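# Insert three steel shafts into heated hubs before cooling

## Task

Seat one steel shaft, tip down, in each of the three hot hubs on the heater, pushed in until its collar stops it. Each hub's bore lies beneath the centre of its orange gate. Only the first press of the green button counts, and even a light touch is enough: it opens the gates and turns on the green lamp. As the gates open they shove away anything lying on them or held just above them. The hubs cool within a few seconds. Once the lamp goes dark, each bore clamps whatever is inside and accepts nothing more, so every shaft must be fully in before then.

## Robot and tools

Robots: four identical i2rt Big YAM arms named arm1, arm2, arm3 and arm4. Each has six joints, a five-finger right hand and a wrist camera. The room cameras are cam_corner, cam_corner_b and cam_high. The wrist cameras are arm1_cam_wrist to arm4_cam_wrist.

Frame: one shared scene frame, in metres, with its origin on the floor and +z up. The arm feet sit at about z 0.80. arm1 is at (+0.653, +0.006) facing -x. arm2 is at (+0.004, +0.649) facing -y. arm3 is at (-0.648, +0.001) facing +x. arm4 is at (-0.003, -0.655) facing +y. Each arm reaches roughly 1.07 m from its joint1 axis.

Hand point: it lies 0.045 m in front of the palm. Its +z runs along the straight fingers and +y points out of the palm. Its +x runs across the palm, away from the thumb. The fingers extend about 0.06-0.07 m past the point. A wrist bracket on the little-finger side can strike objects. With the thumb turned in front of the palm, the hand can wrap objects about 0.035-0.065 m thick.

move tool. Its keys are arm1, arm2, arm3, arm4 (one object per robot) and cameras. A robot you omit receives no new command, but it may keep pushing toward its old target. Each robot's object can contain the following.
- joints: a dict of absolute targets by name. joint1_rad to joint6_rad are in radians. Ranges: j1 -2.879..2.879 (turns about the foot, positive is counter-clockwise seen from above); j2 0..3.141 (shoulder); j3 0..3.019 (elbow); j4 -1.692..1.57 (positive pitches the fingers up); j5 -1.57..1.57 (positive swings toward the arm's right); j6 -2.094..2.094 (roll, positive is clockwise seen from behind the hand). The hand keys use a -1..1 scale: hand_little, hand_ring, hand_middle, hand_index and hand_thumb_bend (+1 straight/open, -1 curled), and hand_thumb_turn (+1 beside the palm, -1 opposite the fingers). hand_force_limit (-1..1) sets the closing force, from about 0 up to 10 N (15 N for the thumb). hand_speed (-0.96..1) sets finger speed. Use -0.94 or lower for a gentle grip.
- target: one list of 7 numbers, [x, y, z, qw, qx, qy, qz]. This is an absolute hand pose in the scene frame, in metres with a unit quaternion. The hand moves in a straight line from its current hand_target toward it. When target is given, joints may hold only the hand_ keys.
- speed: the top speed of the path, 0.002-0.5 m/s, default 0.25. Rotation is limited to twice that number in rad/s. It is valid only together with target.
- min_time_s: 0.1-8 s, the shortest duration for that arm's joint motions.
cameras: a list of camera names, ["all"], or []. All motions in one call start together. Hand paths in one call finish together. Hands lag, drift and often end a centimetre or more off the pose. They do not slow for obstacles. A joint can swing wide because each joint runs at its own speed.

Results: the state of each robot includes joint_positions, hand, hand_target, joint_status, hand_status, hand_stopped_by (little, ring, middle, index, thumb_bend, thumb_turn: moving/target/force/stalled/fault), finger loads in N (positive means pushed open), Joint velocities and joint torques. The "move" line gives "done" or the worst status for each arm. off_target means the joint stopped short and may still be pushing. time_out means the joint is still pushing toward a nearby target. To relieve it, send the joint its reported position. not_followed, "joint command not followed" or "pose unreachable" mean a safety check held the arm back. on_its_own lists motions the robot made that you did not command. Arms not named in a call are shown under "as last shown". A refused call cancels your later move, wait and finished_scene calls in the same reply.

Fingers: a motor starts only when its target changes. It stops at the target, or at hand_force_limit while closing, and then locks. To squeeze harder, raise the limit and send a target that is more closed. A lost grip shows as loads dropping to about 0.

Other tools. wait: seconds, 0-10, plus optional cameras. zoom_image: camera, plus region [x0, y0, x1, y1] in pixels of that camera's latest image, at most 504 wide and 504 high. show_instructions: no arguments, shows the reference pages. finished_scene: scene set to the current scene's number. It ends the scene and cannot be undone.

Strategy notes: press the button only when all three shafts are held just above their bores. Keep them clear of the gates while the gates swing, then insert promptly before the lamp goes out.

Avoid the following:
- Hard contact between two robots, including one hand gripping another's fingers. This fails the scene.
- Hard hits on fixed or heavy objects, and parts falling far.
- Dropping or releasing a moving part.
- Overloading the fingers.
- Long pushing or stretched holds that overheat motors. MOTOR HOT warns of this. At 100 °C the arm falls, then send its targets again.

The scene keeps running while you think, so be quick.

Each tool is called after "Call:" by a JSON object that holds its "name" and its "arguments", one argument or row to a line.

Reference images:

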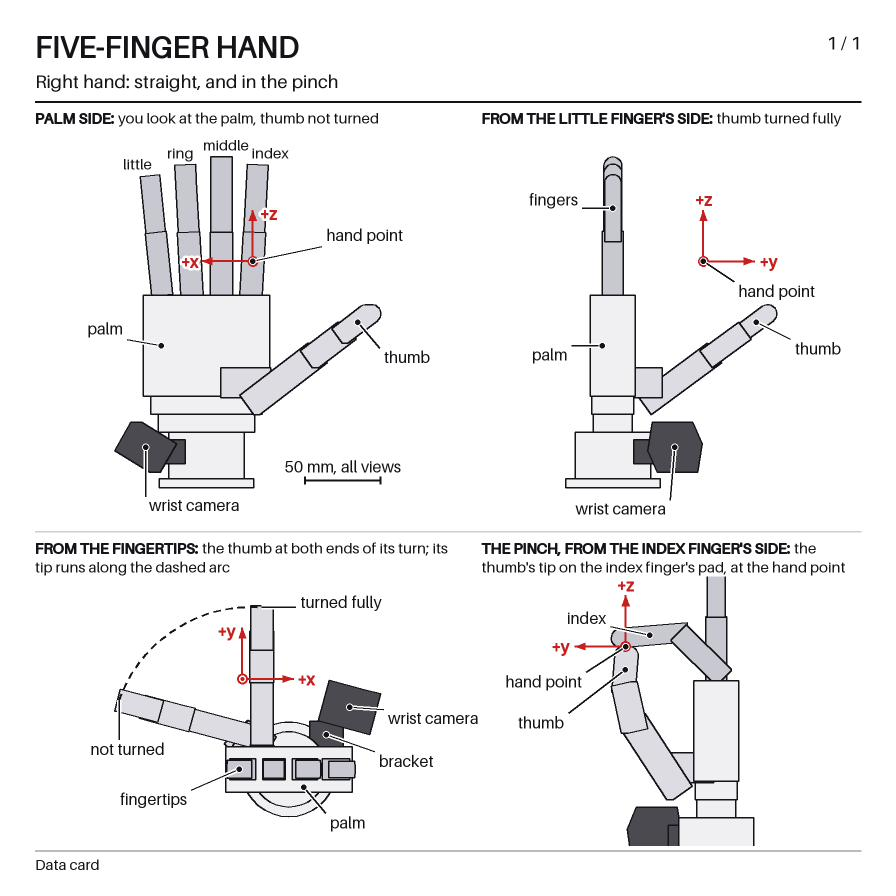

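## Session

Call:
{"name": "move", "arguments": {

}}

Scene clock: 0.00 s.
Joint torques (N m): no reading
Heat: arm1: hottest joint5_rad 29 °C; arm2: hottest joint1_rad 30 °C; arm3: hottest joint2_rad 31 °C; arm4: hottest joint4_rad 30 °C.
Joint velocities: within noise
arm1.joint_positions: joint1_rad=+0.426 joint2_rad=+0.632 joint3_rad=+1.329 joint4_rad=-1.277 joint5_rad=-0.215 joint6_rad=-0.876 hand_little=+1.000 hand_ring=+1.000 hand_middle=+1.000 hand_index=+1.000 hand_thumb_turn=+1.000 hand_thumb_bend=+1.000 hand_force_limit=+0.000 hand_speed=-0.800
arm1.joint_status: not commanded
arm1.hand_stopped_by: target,target,target,target,target,target
arm1.little_load_n: 0.0
arm1.ring_load_n: 0.0
arm1.middle_load_n: 0.0
arm1.index_load_n: 0.0
arm1.thumb_bend_load_n: 0.0
arm1.thumb_turn_load_n: -0.5
arm1.hand: x=+0.4348 y=-0.0982 z=+1.2543 quat_wxyz=(-0.356, +0.084, +0.873, -0.324) (m; scene frame)
arm1.hand_target: x=+0.4348 y=-0.0982 z=+1.2676 quat_wxyz=(-0.368, +0.082, +0.866, -0.330) (m; scene frame)
arm1.hand_status: not commanded
arm2.joint_positions: joint1_rad=-0.815 joint2_rad=+0.605 joint3_rad=+1.504 joint4_rad=-1.379 joint5_rad=+0.098 joint6_rad=-0.803 hand_little=+1.000 hand_ring=+1.000 hand_middle=+1.000 hand_index=+1.000 hand_thumb_turn=+1.000 hand_thumb_bend=+1.000 hand_force_limit=+0.000 hand_speed=-0.800
arm2.joint_status: not commanded
arm2.hand_stopped_by: target,target,target,target,target,target
arm2.little_load_n: 0.0
arm2.ring_load_n: 0.0
arm2.middle_load_n: 0.0
arm2.index_load_n: -0.5
arm2.thumb_bend_load_n: 0.0
arm2.thumb_turn_load_n: 0.0
arm2.hand: x=-0.1596 y=+0.5395 z=+1.3219 quat_wxyz=(+0.407, -0.025, -0.854, +0.323) (m; scene frame)
arm2.hand_target: x=-0.1585 y=+0.5403 z=+1.3314 quat_wxyz=(+0.414, -0.025, -0.848, +0.330) (m; scene frame)
arm2.hand_status: not commanded
arm3.joint_positions: joint1_rad=-0.492 joint2_rad=+0.561 joint3_rad=+1.321 joint4_rad=-1.368 joint5_rad=+0.001 joint6_rad=-1.021 hand_little=+1.000 hand_ring=+1.000 hand_middle=+1.000 hand_index=+1.000 hand_thumb_turn=+1.000 hand_thumb_bend=+1.000 hand_force_limit=+0.000 hand_speed=-0.800
arm3.joint_status: not commanded
arm3.hand_stopped_by: target,target,target,target,target,target
arm3.little_load_n: 0.0
arm3.ring_load_n: 0.0
arm3.middle_load_n: 0.0
arm3.index_load_n: 0.0
arm3.thumb_bend_load_n: 0.0
arm3.thumb_turn_load_n: 0.0
arm3.hand: x=-0.4870 y=-0.1261 z=+1.2646 quat_wxyz=(-0.014, +0.769, -0.441, +0.462) (m; scene frame)
arm3.hand_target: x=-0.4876 y=-0.1258 z=+1.2740 quat_wxyz=(-0.015, +0.764, -0.438, +0.473) (m; scene frame)
arm3.hand_status: not commanded
arm4.joint_positions: joint1_rad=+0.067 joint2_rad=+0.603 joint3_rad=+1.409 joint4_rad=-1.262 joint5_rad=+0.227 joint6_rad=-0.820 hand_little=+1.000 hand_ring=+1.000 hand_middle=+1.000 hand_index=+1.000 hand_thumb_turn=+1.000 hand_thumb_bend=+1.000 hand_force_limit=+0.000 hand_speed=-0.800
arm4.joint_status: not commanded
arm4.hand_stopped_by: target,target,target,target,target,target
arm4.little_load_n: 0.0
arm4.ring_load_n: 0.0
arm4.middle_load_n: 0.0
arm4.index_load_n: 0.0
arm4.thumb_bend_load_n: 0.0
arm4.thumb_turn_load_n: 0.0
arm4.hand: x=+0.0591 y=-0.4343 z=+1.3078 quat_wxyz=(-0.447, +0.795, +0.293, +0.289) (m; scene frame)
arm4.hand_target: x=+0.0592 y=-0.4356 z=+1.3217 quat_wxyz=(-0.460, +0.787, +0.288, +0.293) (m; scene frame)
arm4.hand_status: not commanded
pictures: arm1_cam_wrist, arm2_cam_wrist, arm3_cam_wrist, arm4_cam_wrist, cam_corner, cam_corner_b, cam_high
Images, in order (width x height): arm1_cam_wrist 896x504, arm2_cam_wrist 896x504, arm3_cam_wrist 896x504, arm4_cam_wrist 896x504, cam_corner 896x504, cam_corner_b 896x504, cam_high 896x504.

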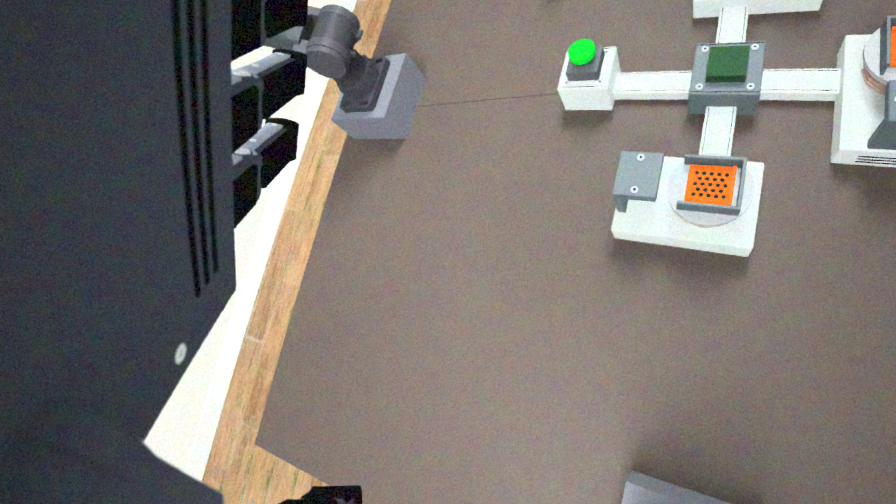

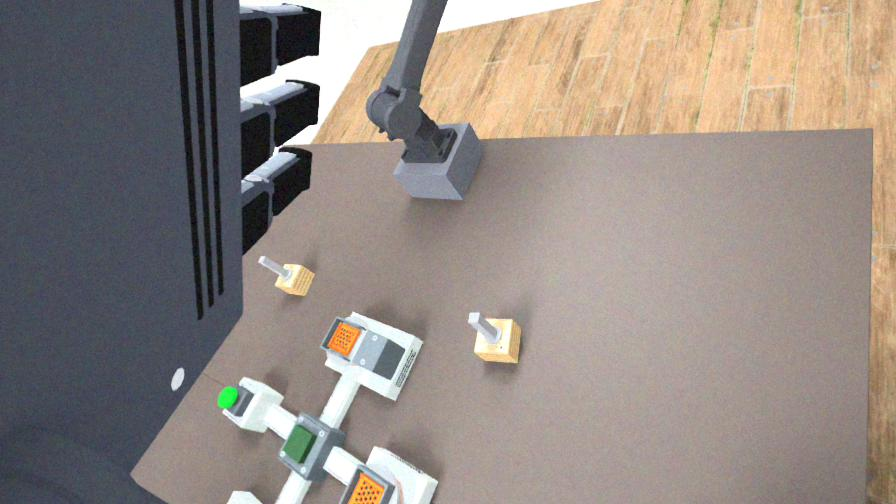

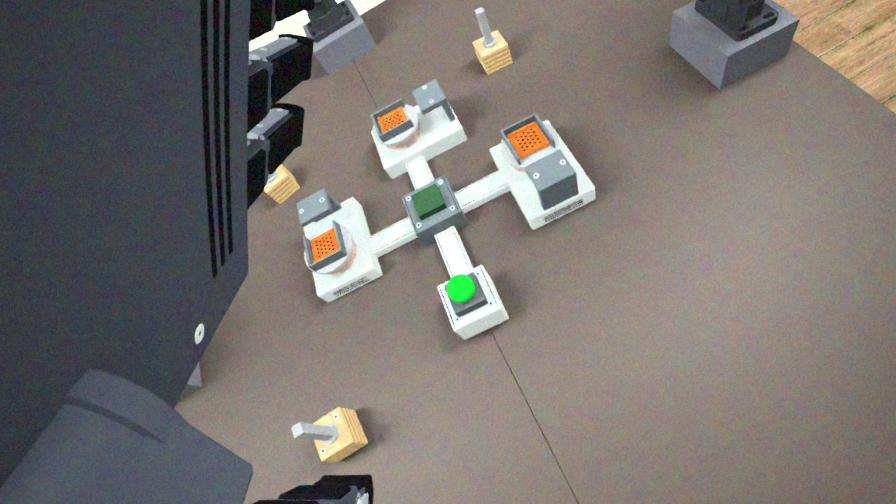

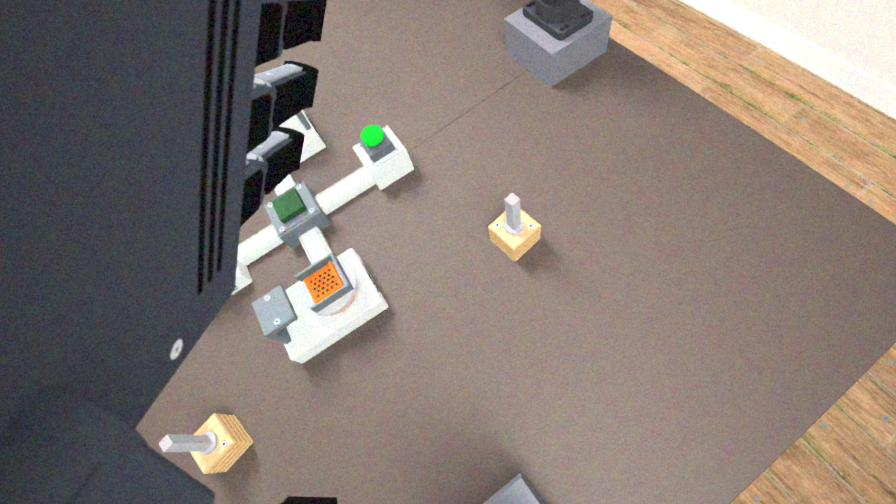

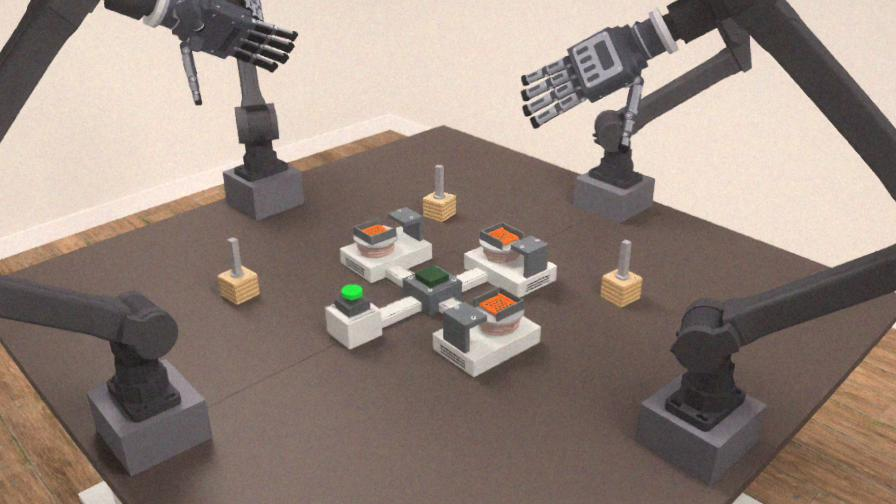

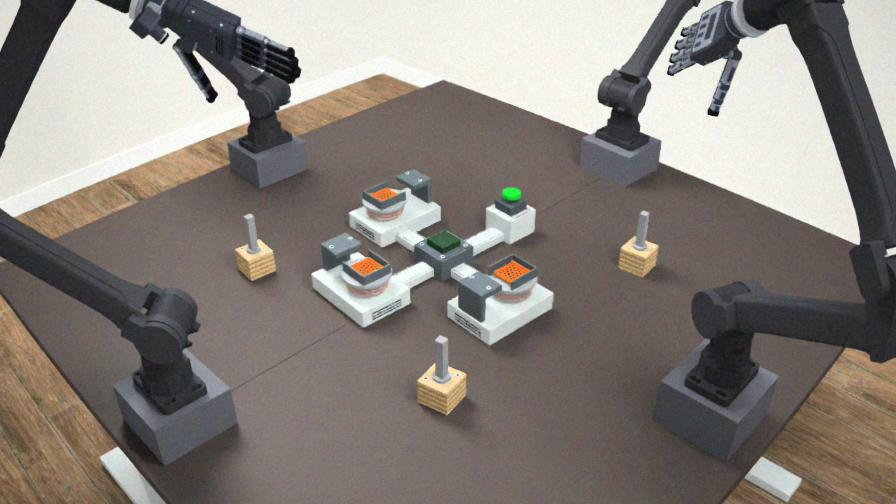

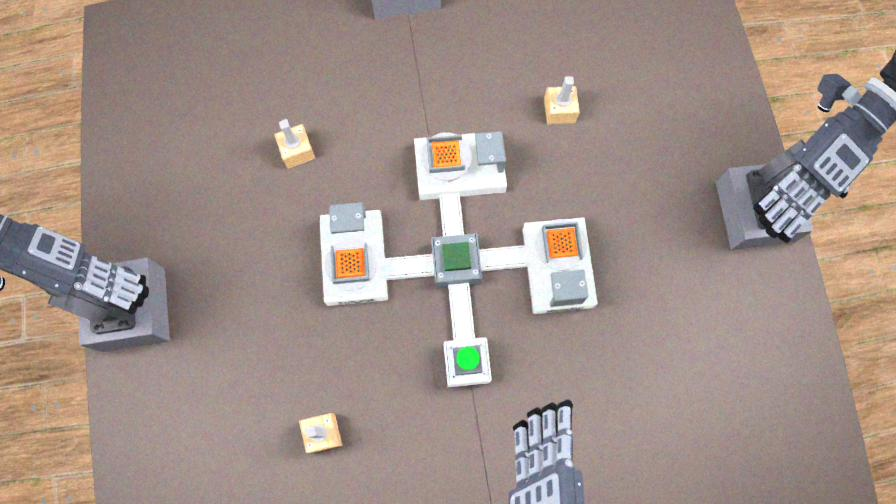

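Call:
{"name": "zoom_image", "arguments": {
  "camera": "cam_high",
  "region": [255, 100, 335, 180]
}}

Call:
{"name": "zoom_image", "arguments": {
  "camera": "cam_high",
  "region": [525, 60, 605, 140]
}}

Call:
{"name": "zoom_image", "arguments": {
  "camera": "cam_high",
  "region": [280, 395, 360, 475]
}}

Call:
{"name": "zoom_image", "arguments": {
  "camera": "cam_high",
  "region": [310, 224, 390, 304]
}}

Call:
{"name": "zoom_image", "arguments": {
  "camera": "cam_high",
  "region": [406, 114, 486, 194]
}}

Call:
{"name": "zoom_image", "arguments": {
  "camera": "cam_high",
  "region": [523, 204, 603, 284]
}}

Call:
{"name": "zoom_image", "arguments": {
  "camera": "cam_high",
  "region": [428, 319, 508, 399]
}}

Scaled by 6.300 from the camera's 896x504 image, which has a finer 1280x720 frame.

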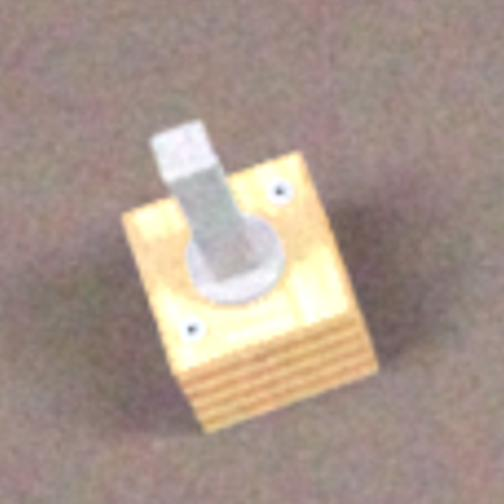

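Scaled by 6.300 from the camera's 896x504 image, which has a finer 1280x720 frame.

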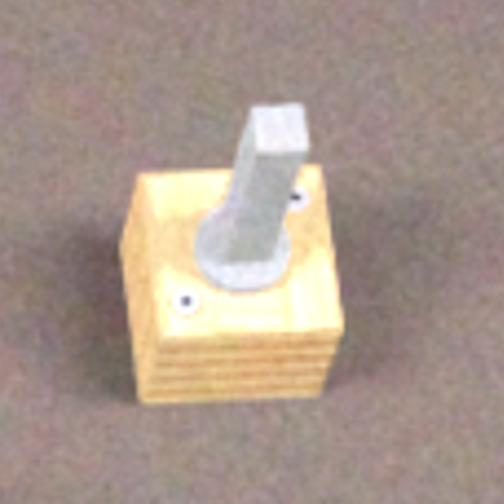

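Scaled by 6.300 from the camera's 896x504 image, which has a finer 1280x720 frame.

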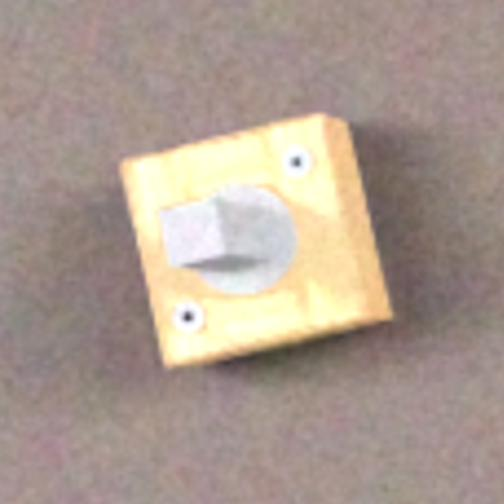

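Scaled by 6.300 from the camera's 896x504 image, which has a finer 1280x720 frame.

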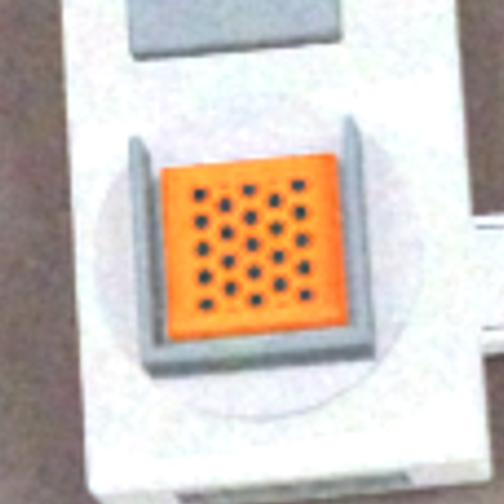

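Scaled by 6.300 from the camera's 896x504 image, which has a finer 1280x720 frame.

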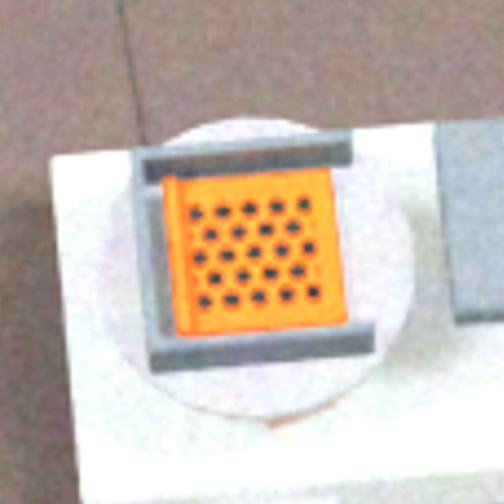

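Scaled by 6.300 from the camera's 896x504 image, which has a finer 1280x720 frame.

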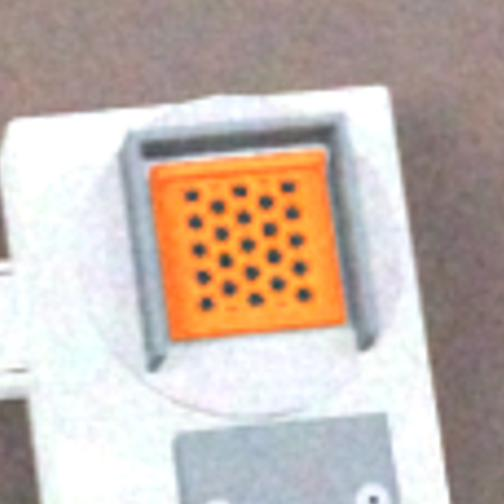

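Scaled by 6.300 from the camera's 896x504 image, which has a finer 1280x720 frame.

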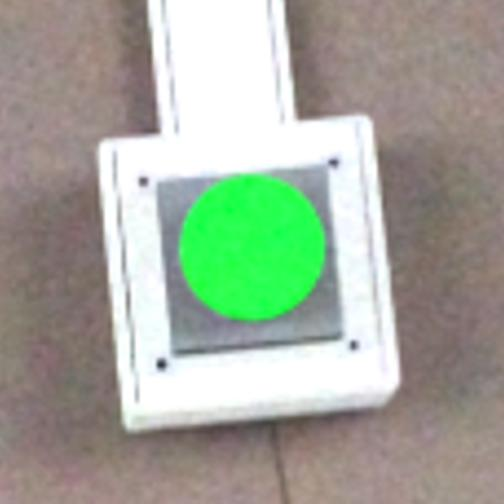

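Call:
{"name": "move", "arguments": {
  "arm1": {"target": [0.294, 0.338, 1.02, 0.65516, -0.0395, -0.75368, -0.03434], "speed": 0.3, "joints": {"hand_thumb_turn": -1, "hand_thumb_bend": -0.38, "hand_speed": 0.4, "hand_force_limit": 0.9}},
  "arm2": {"target": [-0.3173, 0.3009, 1.02, 0.48754, 0.505, -0.56086, 0.43899], "speed": 0.3, "joints": {"hand_thumb_turn": -1, "hand_thumb_bend": -0.38, "hand_speed": 0.4, "hand_force_limit": 0.9}},
  "arm3": {"target": [-0.2999, -0.3253, 1.02, 0.03434, 0.75368, -0.0395, 0.65516], "speed": 0.3, "joints": {"hand_thumb_turn": -1, "hand_thumb_bend": -0.38, "hand_speed": 0.4, "hand_force_limit": 0.9}},
  "arm4": {"target": [-0.045, -0.209, 0.98, 0.3827, -0.9239, 0.0, 0.0], "speed": 0.3, "joints": {"hand_little": -1, "hand_ring": -1, "hand_middle": -1, "hand_index": -1, "hand_speed": 0.2}},
  "cameras": ["arm1_cam_wrist", "arm2_cam_wrist", "arm3_cam_wrist", "arm4_cam_wrist", "cam_high", "cam_corner_b"]
}}

Scene clock: 5.70 s.
Joint torques (N m): arm1=[-1.9 -4.19 7.5 1.96 0.01 0.18] | arm2=[-2.73 -3.43 7.97 2.76 -0.24 -0.36] | arm3=[0.97 -5.54 9.62 3.6 -0.34 0.02] | arm4=[-0.91 -5.83 11.63 2.76 -0.25 0.28]
Heat: arm1: hottest joint3_rad 29 °C; arm2: hottest joint1_rad 30 °C; arm3: hottest joint2_rad 31 °C; arm4: hottest joint4_rad 30 °C.
move: arm1 done; arm2 off_target; arm3 done; arm4 off_target
Joint velocities: within noise
arm1.joint_positions: joint1_rad=-0.918 joint2_rad=+1.103 joint3_rad=+0.532 joint4_rad=+0.331 joint5_rad=-0.853 joint6_rad=-1.738 hand_little=+1.000 hand_ring=+1.000 hand_middle=+1.000 hand_index=+1.000 hand_thumb_turn=-1.000 hand_thumb_bend=-0.380 hand_force_limit=+0.900 hand_speed=+0.400
arm1.joint_status: all done
arm1.hand_stopped_by: target,target,target,target,target,target
arm1.little_load_n: 0.0
arm1.ring_load_n: 0.0
arm1.middle_load_n: 0.0
arm1.index_load_n: 0.0
arm1.thumb_bend_load_n: 0.0
arm1.thumb_turn_load_n: 0.5
arm1.hand: x=+0.2964 y=+0.3325 z=+1.0134 quat_wxyz=(-0.648, +0.040, +0.760, +0.025) (m; scene frame)
arm1.hand_target: x=+0.2959 y=+0.3367 z=+1.0162 quat_wxyz=(-0.654, +0.045, +0.755, +0.027) (m; scene frame)
arm1.hand_status: done (0.009 m and 1.5 deg from the pose sent, 0.515 m and 56.0 deg at the start)
arm2.joint_positions: joint1_rad=-0.967 joint2_rad=+1.056 joint3_rad=+0.513 joint4_rad=+0.316 joint5_rad=-0.858 joint6_rad=-1.700 hand_little=+1.000 hand_ring=+1.000 hand_middle=+1.000 hand_index=+1.000 hand_thumb_turn=-1.000 hand_thumb_bend=-0.380 hand_force_limit=+0.900 hand_speed=+0.400
arm2.joint_status: all done
arm2.hand_stopped_by: target,target,target,target,target,target
arm2.little_load_n: 0.0
arm2.ring_load_n: 0.0
arm2.middle_load_n: 0.0
arm2.index_load_n: 0.0
arm2.thumb_bend_load_n: 0.0
arm2.thumb_turn_load_n: 0.0
arm2.hand: x=-0.3115 y=+0.2974 z=+1.0166 quat_wxyz=(+0.472, +0.503, -0.571, +0.445) (m; scene frame)
arm2.hand_target: x=-0.3169 y=+0.2993 z=+1.0151 quat_wxyz=(+0.481, +0.506, -0.565, +0.439) (m; scene frame)
arm2.hand_status: off_target (0.008 m and 2.2 deg from the pose sent, 0.416 m and 72.4 deg at the start)
arm3.joint_positions: joint1_rad=-0.958 joint2_rad=+1.098 joint3_rad=+0.501 joint4_rad=+0.360 joint5_rad=-0.841 joint6_rad=-1.734 hand_little=+1.000 hand_ring=+1.000 hand_middle=+1.000 hand_index=+1.000 hand_thumb_turn=-1.000 hand_thumb_bend=-0.380 hand_force_limit=+0.900 hand_speed=+0.400
arm3.joint_status: all done
arm3.hand_stopped_by: target,target,target,target,target,target
arm3.little_load_n: 0.0
arm3.ring_load_n: 0.0
arm3.middle_load_n: 0.0
arm3.index_load_n: 0.0
arm3.thumb_bend_load_n: 0.0
arm3.thumb_turn_load_n: 0.0
arm3.hand: x=-0.2964 y=-0.3210 z=+1.0172 quat_wxyz=(+0.027, +0.759, -0.044, +0.649) (m; scene frame)
arm3.hand_target: x=-0.2987 y=-0.3258 z=+1.0160 quat_wxyz=(+0.033, +0.756, -0.044, +0.652) (m; scene frame)
arm3.hand_status: done (0.006 m and 1.4 deg from the pose sent, 0.367 m and 51.8 deg at the start)
arm4.joint_positions: joint1_rad=+0.084 joint2_rad=+1.144 joint3_rad=+0.886 joint4_rad=-0.575 joint5_rad=+0.044 joint6_rad=+0.001 hand_little=-1.000 hand_ring=-1.000 hand_middle=-1.000 hand_index=-1.000 hand_thumb_turn=+1.000 hand_thumb_bend=+1.000 hand_force_limit=+0.000 hand_speed=+0.200
arm4.joint_status: all done
arm4.hand_stopped_by: target,target,target,target,target,target
arm4.little_load_n: 0.0
arm4.ring_load_n: 0.0
arm4.middle_load_n: 0.0
arm4.index_load_n: 0.0
arm4.thumb_bend_load_n: 0.0
arm4.thumb_turn_load_n: 0.0
arm4.hand: x=-0.0441 y=-0.2229 z=+0.9669 quat_wxyz=(-0.358, +0.933, +0.013, +0.011) (m; scene frame)
arm4.hand_target: x=-0.0428 y=-0.2109 z=+0.9762 quat_wxyz=(-0.377, +0.926, +0.000, +0.006) (m; scene frame)
arm4.hand_status: off_target (0.019 m and 3.5 deg from the pose sent, 0.411 m and 50.4 deg at the start)
pictures: arm1_cam_wrist, arm2_cam_wrist, arm3_cam_wrist, arm4_cam_wrist, cam_corner_b, cam_high
Images, in order (width x height): arm1_cam_wrist 896x504, arm2_cam_wrist 896x504, arm3_cam_wrist 896x504, arm4_cam_wrist 896x504, cam_corner_b 896x504, cam_high 896x504.

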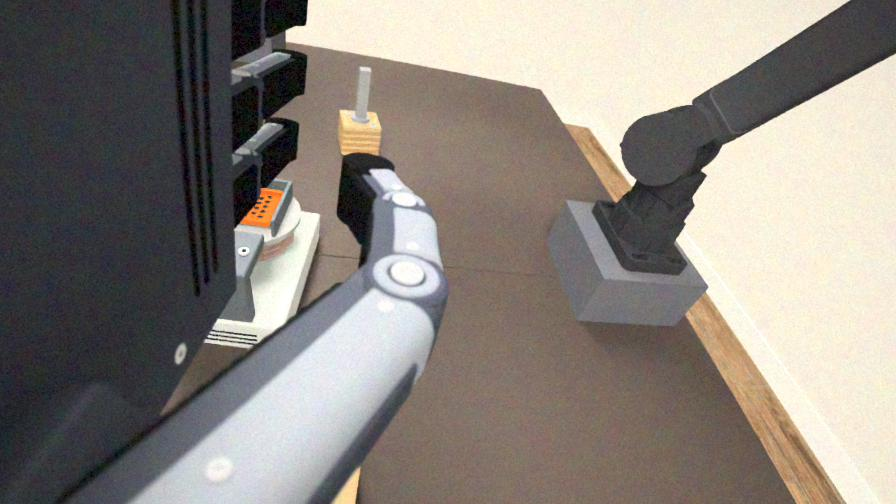

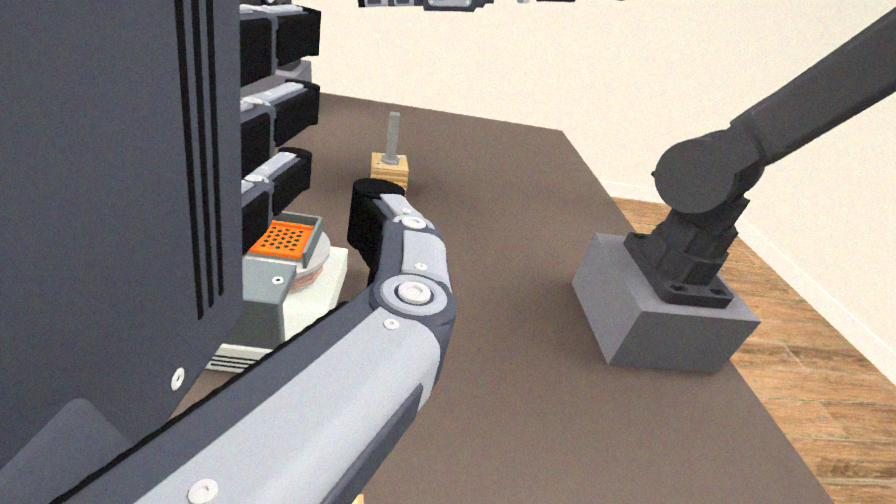

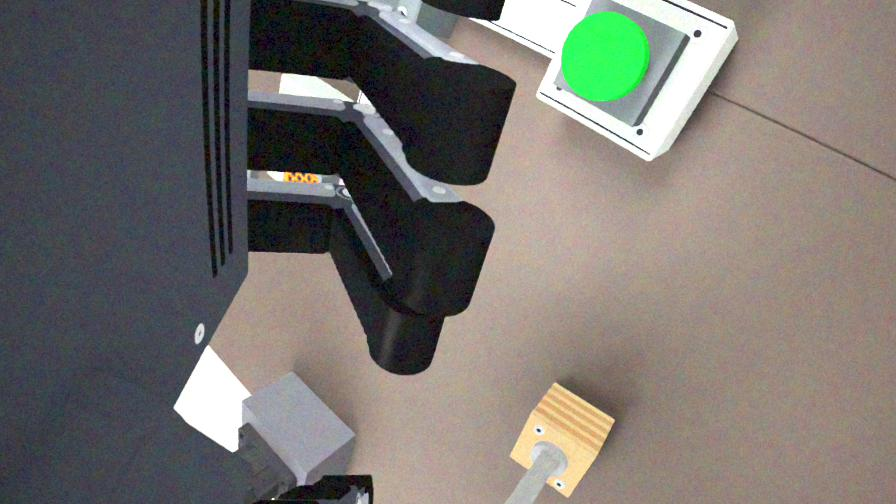

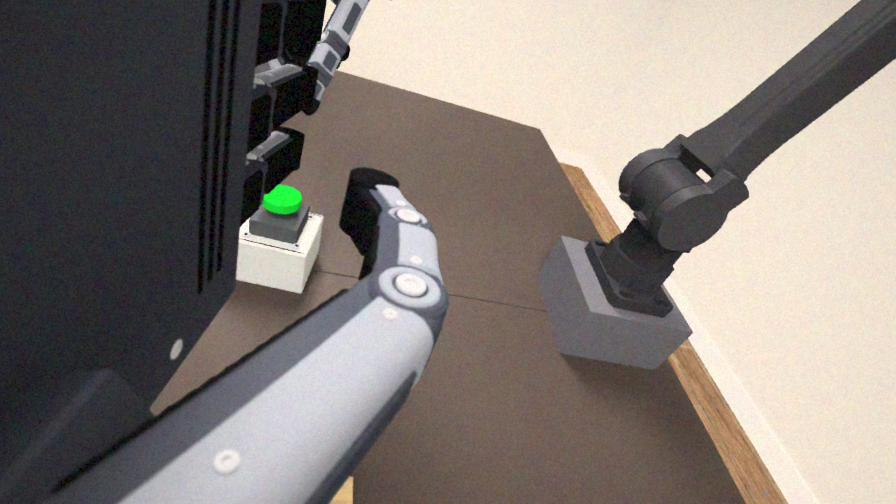

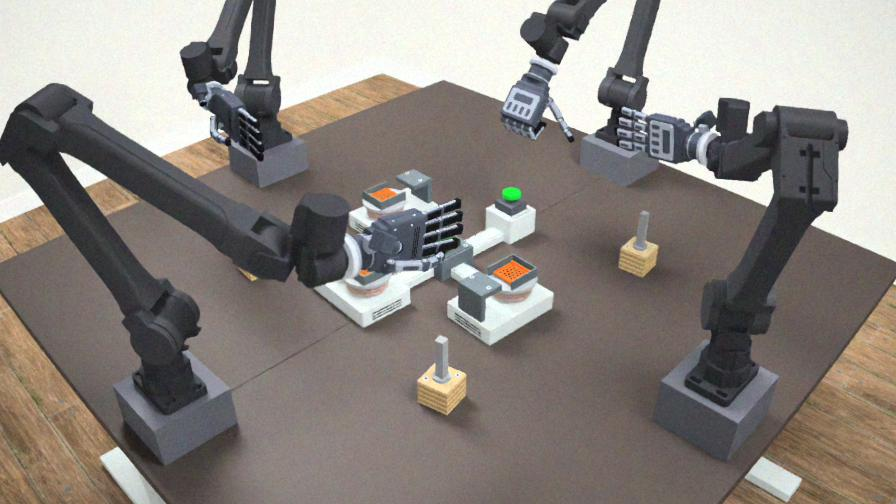

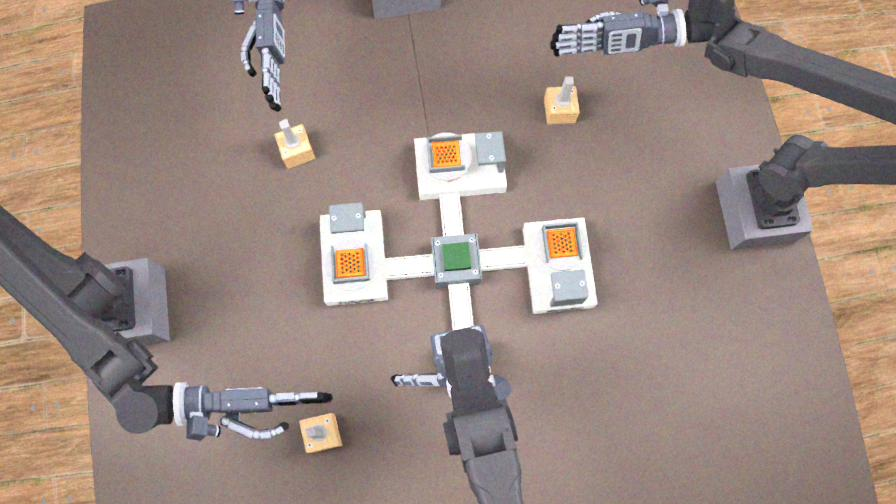

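Call:
{"name": "move", "arguments": {
  "arm1": {"target": [0.294, 0.338, 0.915, 0.65516, -0.0395, -0.75368, -0.03434], "speed": 0.15},
  "arm2": {"target": [-0.3173, 0.3009, 0.915, 0.48754, 0.505, -0.56086, 0.43899], "speed": 0.15},
  "arm3": {"target": [-0.2999, -0.3253, 0.915, 0.03434, 0.75368, -0.0395, 0.65516], "speed": 0.15},
  "cameras": ["arm1_cam_wrist", "arm2_cam_wrist", "arm4_cam_wrist", "cam_corner", "cam_corner_b"]
}}

Scene clock: 7.67 s.
Joint torques (N m): arm1=[-1.44 -5.89 5.38 2.02 0.01 0.07] | arm2=[-2.84 -5.25 5.49 2.88 -0.28 -0.12] | arm3=[0.85 -7.18 6.67 3.38 -0.35 0.11] | arm4=[-0.85 -5.83 11.66 2.76 -0.25 0.26]
Heat: arm1: hottest joint3_rad 29 °C; arm2: hottest joint1_rad 30 °C; arm3: hottest joint2_rad 31 °C; arm4: hottest joint4_rad 30 °C.
move: arm1 done; arm2 done; arm3 done
Joint velocities: within noise
arm1.joint_positions: joint1_rad=-0.918 joint2_rad=+1.423 joint3_rad=+0.405 joint4_rad=+0.788 joint5_rad=-0.846 joint6_rad=-1.737 hand_little=+1.000 hand_ring=+1.000 hand_middle=+1.000 hand_index=+1.000 hand_thumb_turn=-1.000 hand_thumb_bend=-0.380 hand_force_limit=+0.900 hand_speed=+0.400
arm1.joint_status: not commanded
arm1.hand_stopped_by: target,target,target,target,target,target
arm1.little_load_n: 0.0
arm1.ring_load_n: 0.0
arm1.middle_load_n: 0.0
arm1.index_load_n: 0.0
arm1.thumb_bend_load_n: 0.0
arm1.thumb_turn_load_n: 0.0
arm1.hand: x=+0.2964 y=+0.3351 z=+0.9124 quat_wxyz=(-0.650, +0.040, +0.758, +0.030) (m; scene frame)
arm1.hand_target: x=+0.2945 y=+0.3376 z=+0.9158 quat_wxyz=(-0.655, +0.040, +0.754, +0.034) (m; scene frame)
arm1.hand_status: done (0.005 m and 1.0 deg from the pose sent, 0.099 m and 1.5 deg at the start)
arm2.joint_positions: joint1_rad=-0.967 joint2_rad=+1.378 joint3_rad=+0.374 joint4_rad=+0.801 joint5_rad=-0.858 joint6_rad=-1.712 hand_little=+1.000 hand_ring=+1.000 hand_middle=+1.000 hand_index=+1.000 hand_thumb_turn=-1.000 hand_thumb_bend=-0.380 hand_force_limit=+0.900 hand_speed=+0.400
arm2.joint_status: not commanded
arm2.hand_stopped_by: target,target,target,target,target,target
arm2.little_load_n: 0.0
arm2.ring_load_n: 0.0
arm2.middle_load_n: 0.0
arm2.index_load_n: 0.0
arm2.thumb_bend_load_n: 0.0
arm2.thumb_turn_load_n: 0.0
arm2.hand: x=-0.3137 y=+0.2979 z=+0.9194 quat_wxyz=(+0.484, +0.508, -0.561, +0.441) (m; scene frame)
arm2.hand_target: x=-0.3162 y=+0.3016 z=+0.9162 quat_wxyz=(+0.487, +0.505, -0.561, +0.439) (m; scene frame)
arm2.hand_status: done (0.006 m and 0.6 deg from the pose sent, 0.102 m and 2.2 deg at the start)
arm3.joint_positions: joint1_rad=-0.965 joint2_rad=+1.441 joint3_rad=+0.376 joint4_rad=+0.840 joint5_rad=-0.853 joint6_rad=-1.742 hand_little=+1.000 hand_ring=+1.000 hand_middle=+1.000 hand_index=+1.000 hand_thumb_turn=-1.000 hand_thumb_bend=-0.380 hand_force_limit=+0.900 hand_speed=+0.400
arm3.joint_status: not commanded
arm3.hand_stopped_by: target,target,target,target,target,target
arm3.little_load_n: 0.0
arm3.ring_load_n: 0.0
arm3.middle_load_n: 0.0
arm3.index_load_n: 0.0
arm3.thumb_bend_load_n: 0.0
arm3.thumb_turn_load_n: 0.0
arm3.hand: x=-0.2971 y=-0.3210 z=+0.9170 quat_wxyz=(+0.030, +0.756, -0.037, +0.652) (m; scene frame)
arm3.hand_target: x=-0.3004 y=-0.3244 z=+0.9157 quat_wxyz=(+0.034, +0.754, -0.039, +0.655) (m; scene frame)
arm3.hand_status: done (0.005 m and 0.7 deg from the pose sent, 0.102 m and 1.4 deg at the start)
arm4: as last shown
arm4.index_load_n: 0.5
pictures: arm1_cam_wrist, arm2_cam_wrist, arm4_cam_wrist, cam_corner, cam_corner_b
Images, in order (width x height): arm1_cam_wrist 896x504, arm2_cam_wrist 896x504, arm4_cam_wrist 896x504, cam_corner 896x504, cam_corner_b 896x504.

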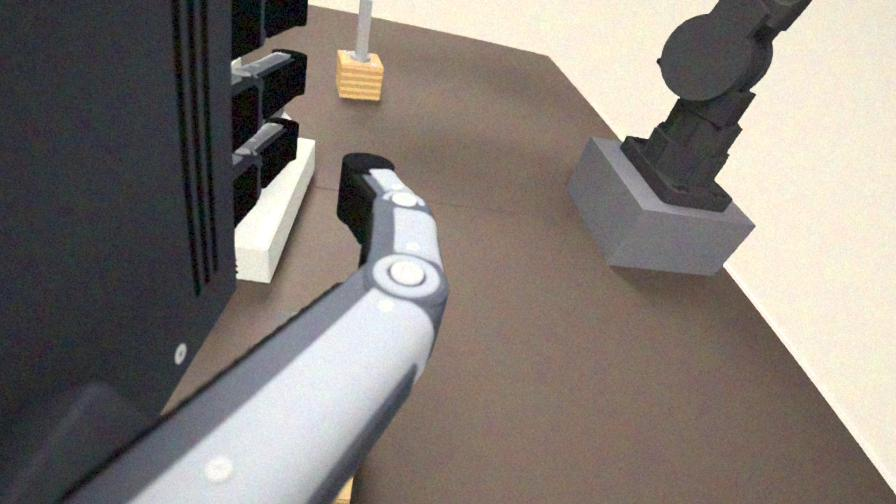

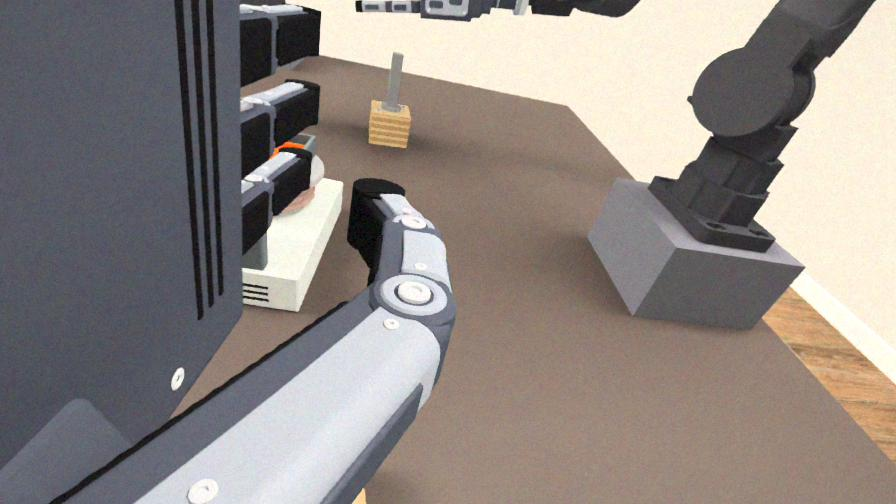

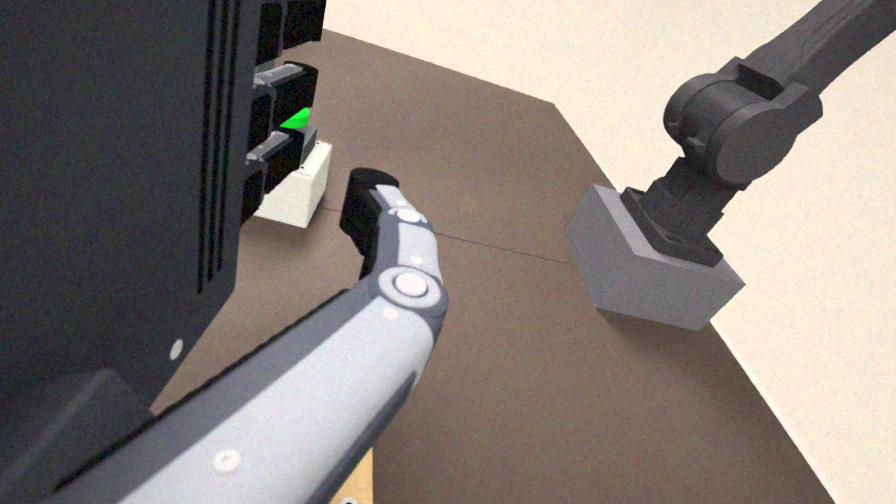

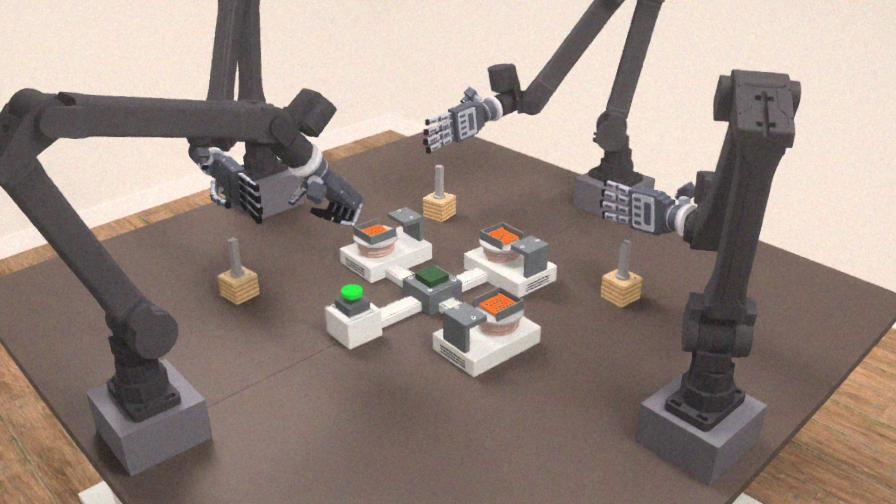

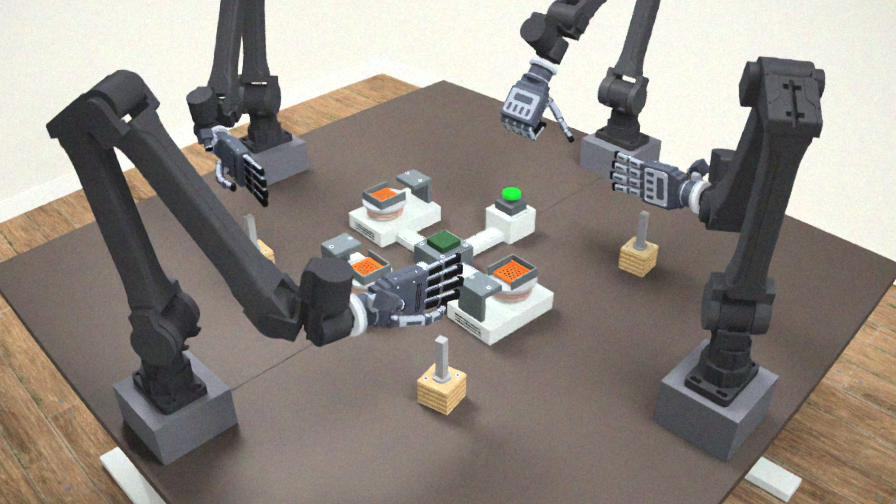

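Call:
{"name": "move", "arguments": {
  "arm1": {"target": [0.294, 0.337, 0.835, 0.65516, -0.0395, -0.75368, -0.03434], "speed": 0.12},
  "arm2": {"target": [-0.3175, 0.3015, 0.835, 0.48754, 0.505, -0.56086, 0.43899], "speed": 0.12},
  "arm3": {"target": [-0.3010, -0.3265, 0.835, 0.03434, 0.75368, -0.0395, 0.65516], "speed": 0.12},
  "cameras": ["arm1_cam_wrist", "arm2_cam_wrist", "arm4_cam_wrist"]
}}

Scene clock: 9.60 s.
Joint torques (N m): arm1=[-1.2 -7.59 2.97 1.98 0.01 0.06] | arm2=[-1.55 -6.83 2.62 2.96 -0.13 -0.16] | arm3=[0.91 -7.77 4.05 2.71 -0.12 0.11] | arm4=[-0.91 -5.83 11.67 2.77 -0.25 0.26]
Heat: arm1: hottest joint3_rad 29 °C; arm2: hottest joint1_rad 30 °C; arm3: hottest joint2_rad 31 °C; arm4: hottest joint4_rad 30 °C.
move: arm1 done; arm2 done; arm3 off_target
Joint velocities: within noise
arm1.joint_positions: joint1_rad=-0.918 joint2_rad=+1.782 joint3_rad=+0.385 joint4_rad=+1.165 joint5_rad=-0.844 joint6_rad=-1.737 hand_little=+1.000 hand_ring=+1.000 hand_middle=+1.000 hand_index=+1.000 hand_thumb_turn=-1.000 hand_thumb_bend=-0.380 hand_force_limit=+0.900 hand_speed=+0.400
arm1.joint_status: not commanded
arm1.hand_stopped_by: target,target,target,target,target,target
arm1.little_load_n: 0.0
arm1.ring_load_n: 0.0
arm1.middle_load_n: 0.0
arm1.index_load_n: 0.0
arm1.thumb_bend_load_n: 0.0
arm1.thumb_turn_load_n: 0.0
arm1.hand: x=+0.2969 y=+0.3352 z=+0.8323 quat_wxyz=(-0.650, +0.041, +0.759, +0.030) (m; scene frame)
arm1.hand_target: x=+0.2944 y=+0.3364 z=+0.8353 quat_wxyz=(-0.655, +0.040, +0.754, +0.034) (m; scene frame)
arm1.hand_status: done (0.004 m and 1.0 deg from the pose sent, 0.077 m and 1.0 deg at the start)
arm2.joint_positions: joint1_rad=-0.967 joint2_rad=+1.766 joint3_rad=+0.352 joint4_rad=+1.203 joint5_rad=-0.858 joint6_rad=-1.712 hand_little=+1.000 hand_ring=+1.000 hand_middle=+1.000 hand_index=+1.000 hand_thumb_turn=-1.000 hand_thumb_bend=-0.380 hand_force_limit=+0.900 hand_speed=+0.400
arm2.joint_status: not commanded
arm2.hand_stopped_by: target,target,target,target,target,target
arm2.little_load_n: 0.0
arm2.ring_load_n: 0.0
arm2.middle_load_n: 0.0
arm2.index_load_n: 0.0
arm2.thumb_bend_load_n: 0.0
arm2.thumb_turn_load_n: 0.0
arm2.hand: x=-0.3145 y=+0.2988 z=+0.8362 quat_wxyz=(+0.481, +0.507, -0.563, +0.441) (m; scene frame)
arm2.hand_target: x=-0.3171 y=+0.3017 z=+0.8357 quat_wxyz=(+0.487, +0.505, -0.561, +0.439) (m; scene frame)
arm2.hand_status: done (0.004 m and 0.9 deg from the pose sent, 0.085 m and 0.6 deg at the start)
arm3.joint_positions: joint1_rad=-0.974 joint2_rad=+1.813 joint3_rad=+0.362 joint4_rad=+1.245 joint5_rad=-0.873 joint6_rad=-1.754 hand_little=+1.000 hand_ring=+1.000 hand_middle=+1.000 hand_index=+1.000 hand_thumb_turn=-1.000 hand_thumb_bend=-0.380 hand_force_limit=+0.900 hand_speed=+0.400
arm3.joint_status: not commanded
arm3.hand_stopped_by: target,target,target,target,target,target
arm3.little_load_n: 0.0
arm3.ring_load_n: 0.0
arm3.middle_load_n: 0.0
arm3.index_load_n: 0.0
arm3.thumb_bend_load_n: -1.0
arm3.thumb_turn_load_n: -1.0
arm3.hand: x=-0.2980 y=-0.3212 z=+0.8451 quat_wxyz=(+0.036, +0.752, -0.024, +0.658) (m; scene frame)
arm3.hand_target: x=-0.3014 y=-0.3251 z=+0.8366 quat_wxyz=(+0.034, +0.753, -0.035, +0.656) (m; scene frame)
arm3.hand_status: off_target (0.012 m and 1.8 deg from the pose sent, 0.082 m and 0.7 deg at the start)
arm4: as last shown
arm4.index_load_n: 0.0
pictures: arm1_cam_wrist, arm2_cam_wrist, arm4_cam_wrist
Images, in order (width x height): arm1_cam_wrist 896x504, arm2_cam_wrist 896x504, arm4_cam_wrist 896x504.

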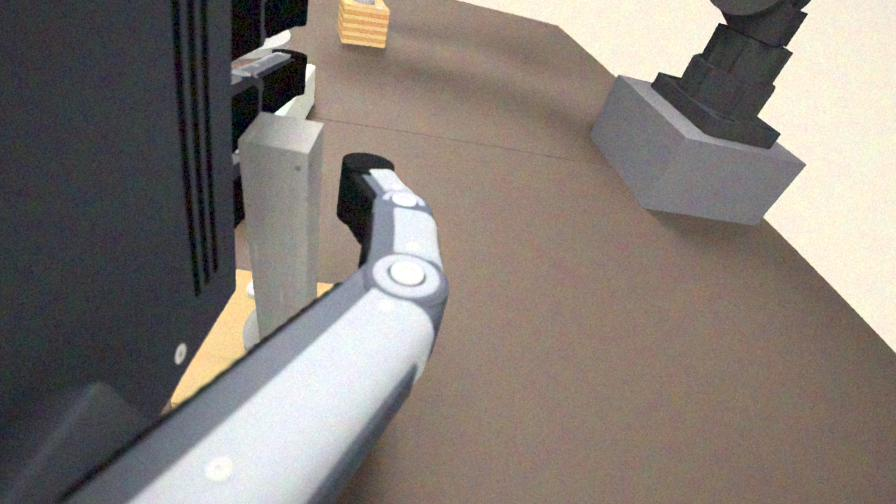

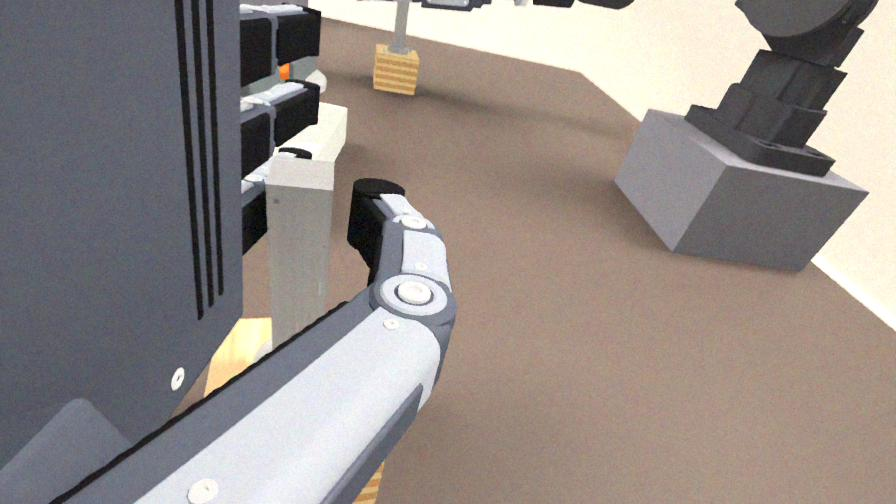

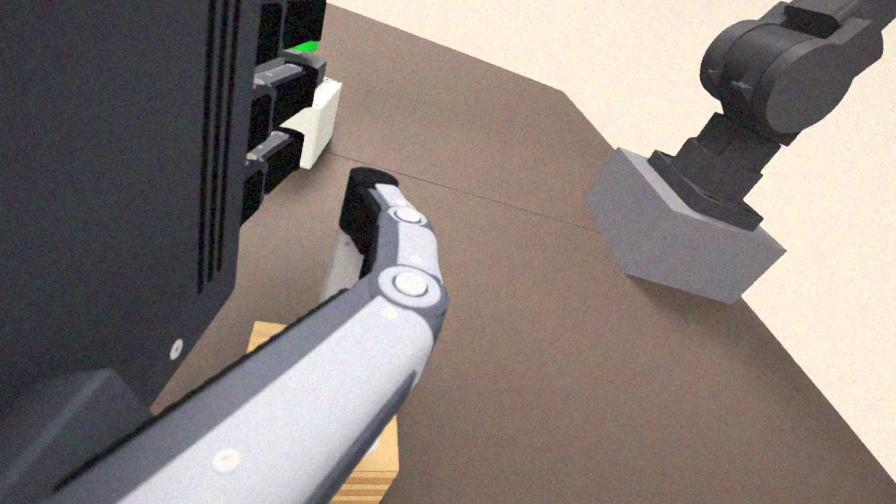

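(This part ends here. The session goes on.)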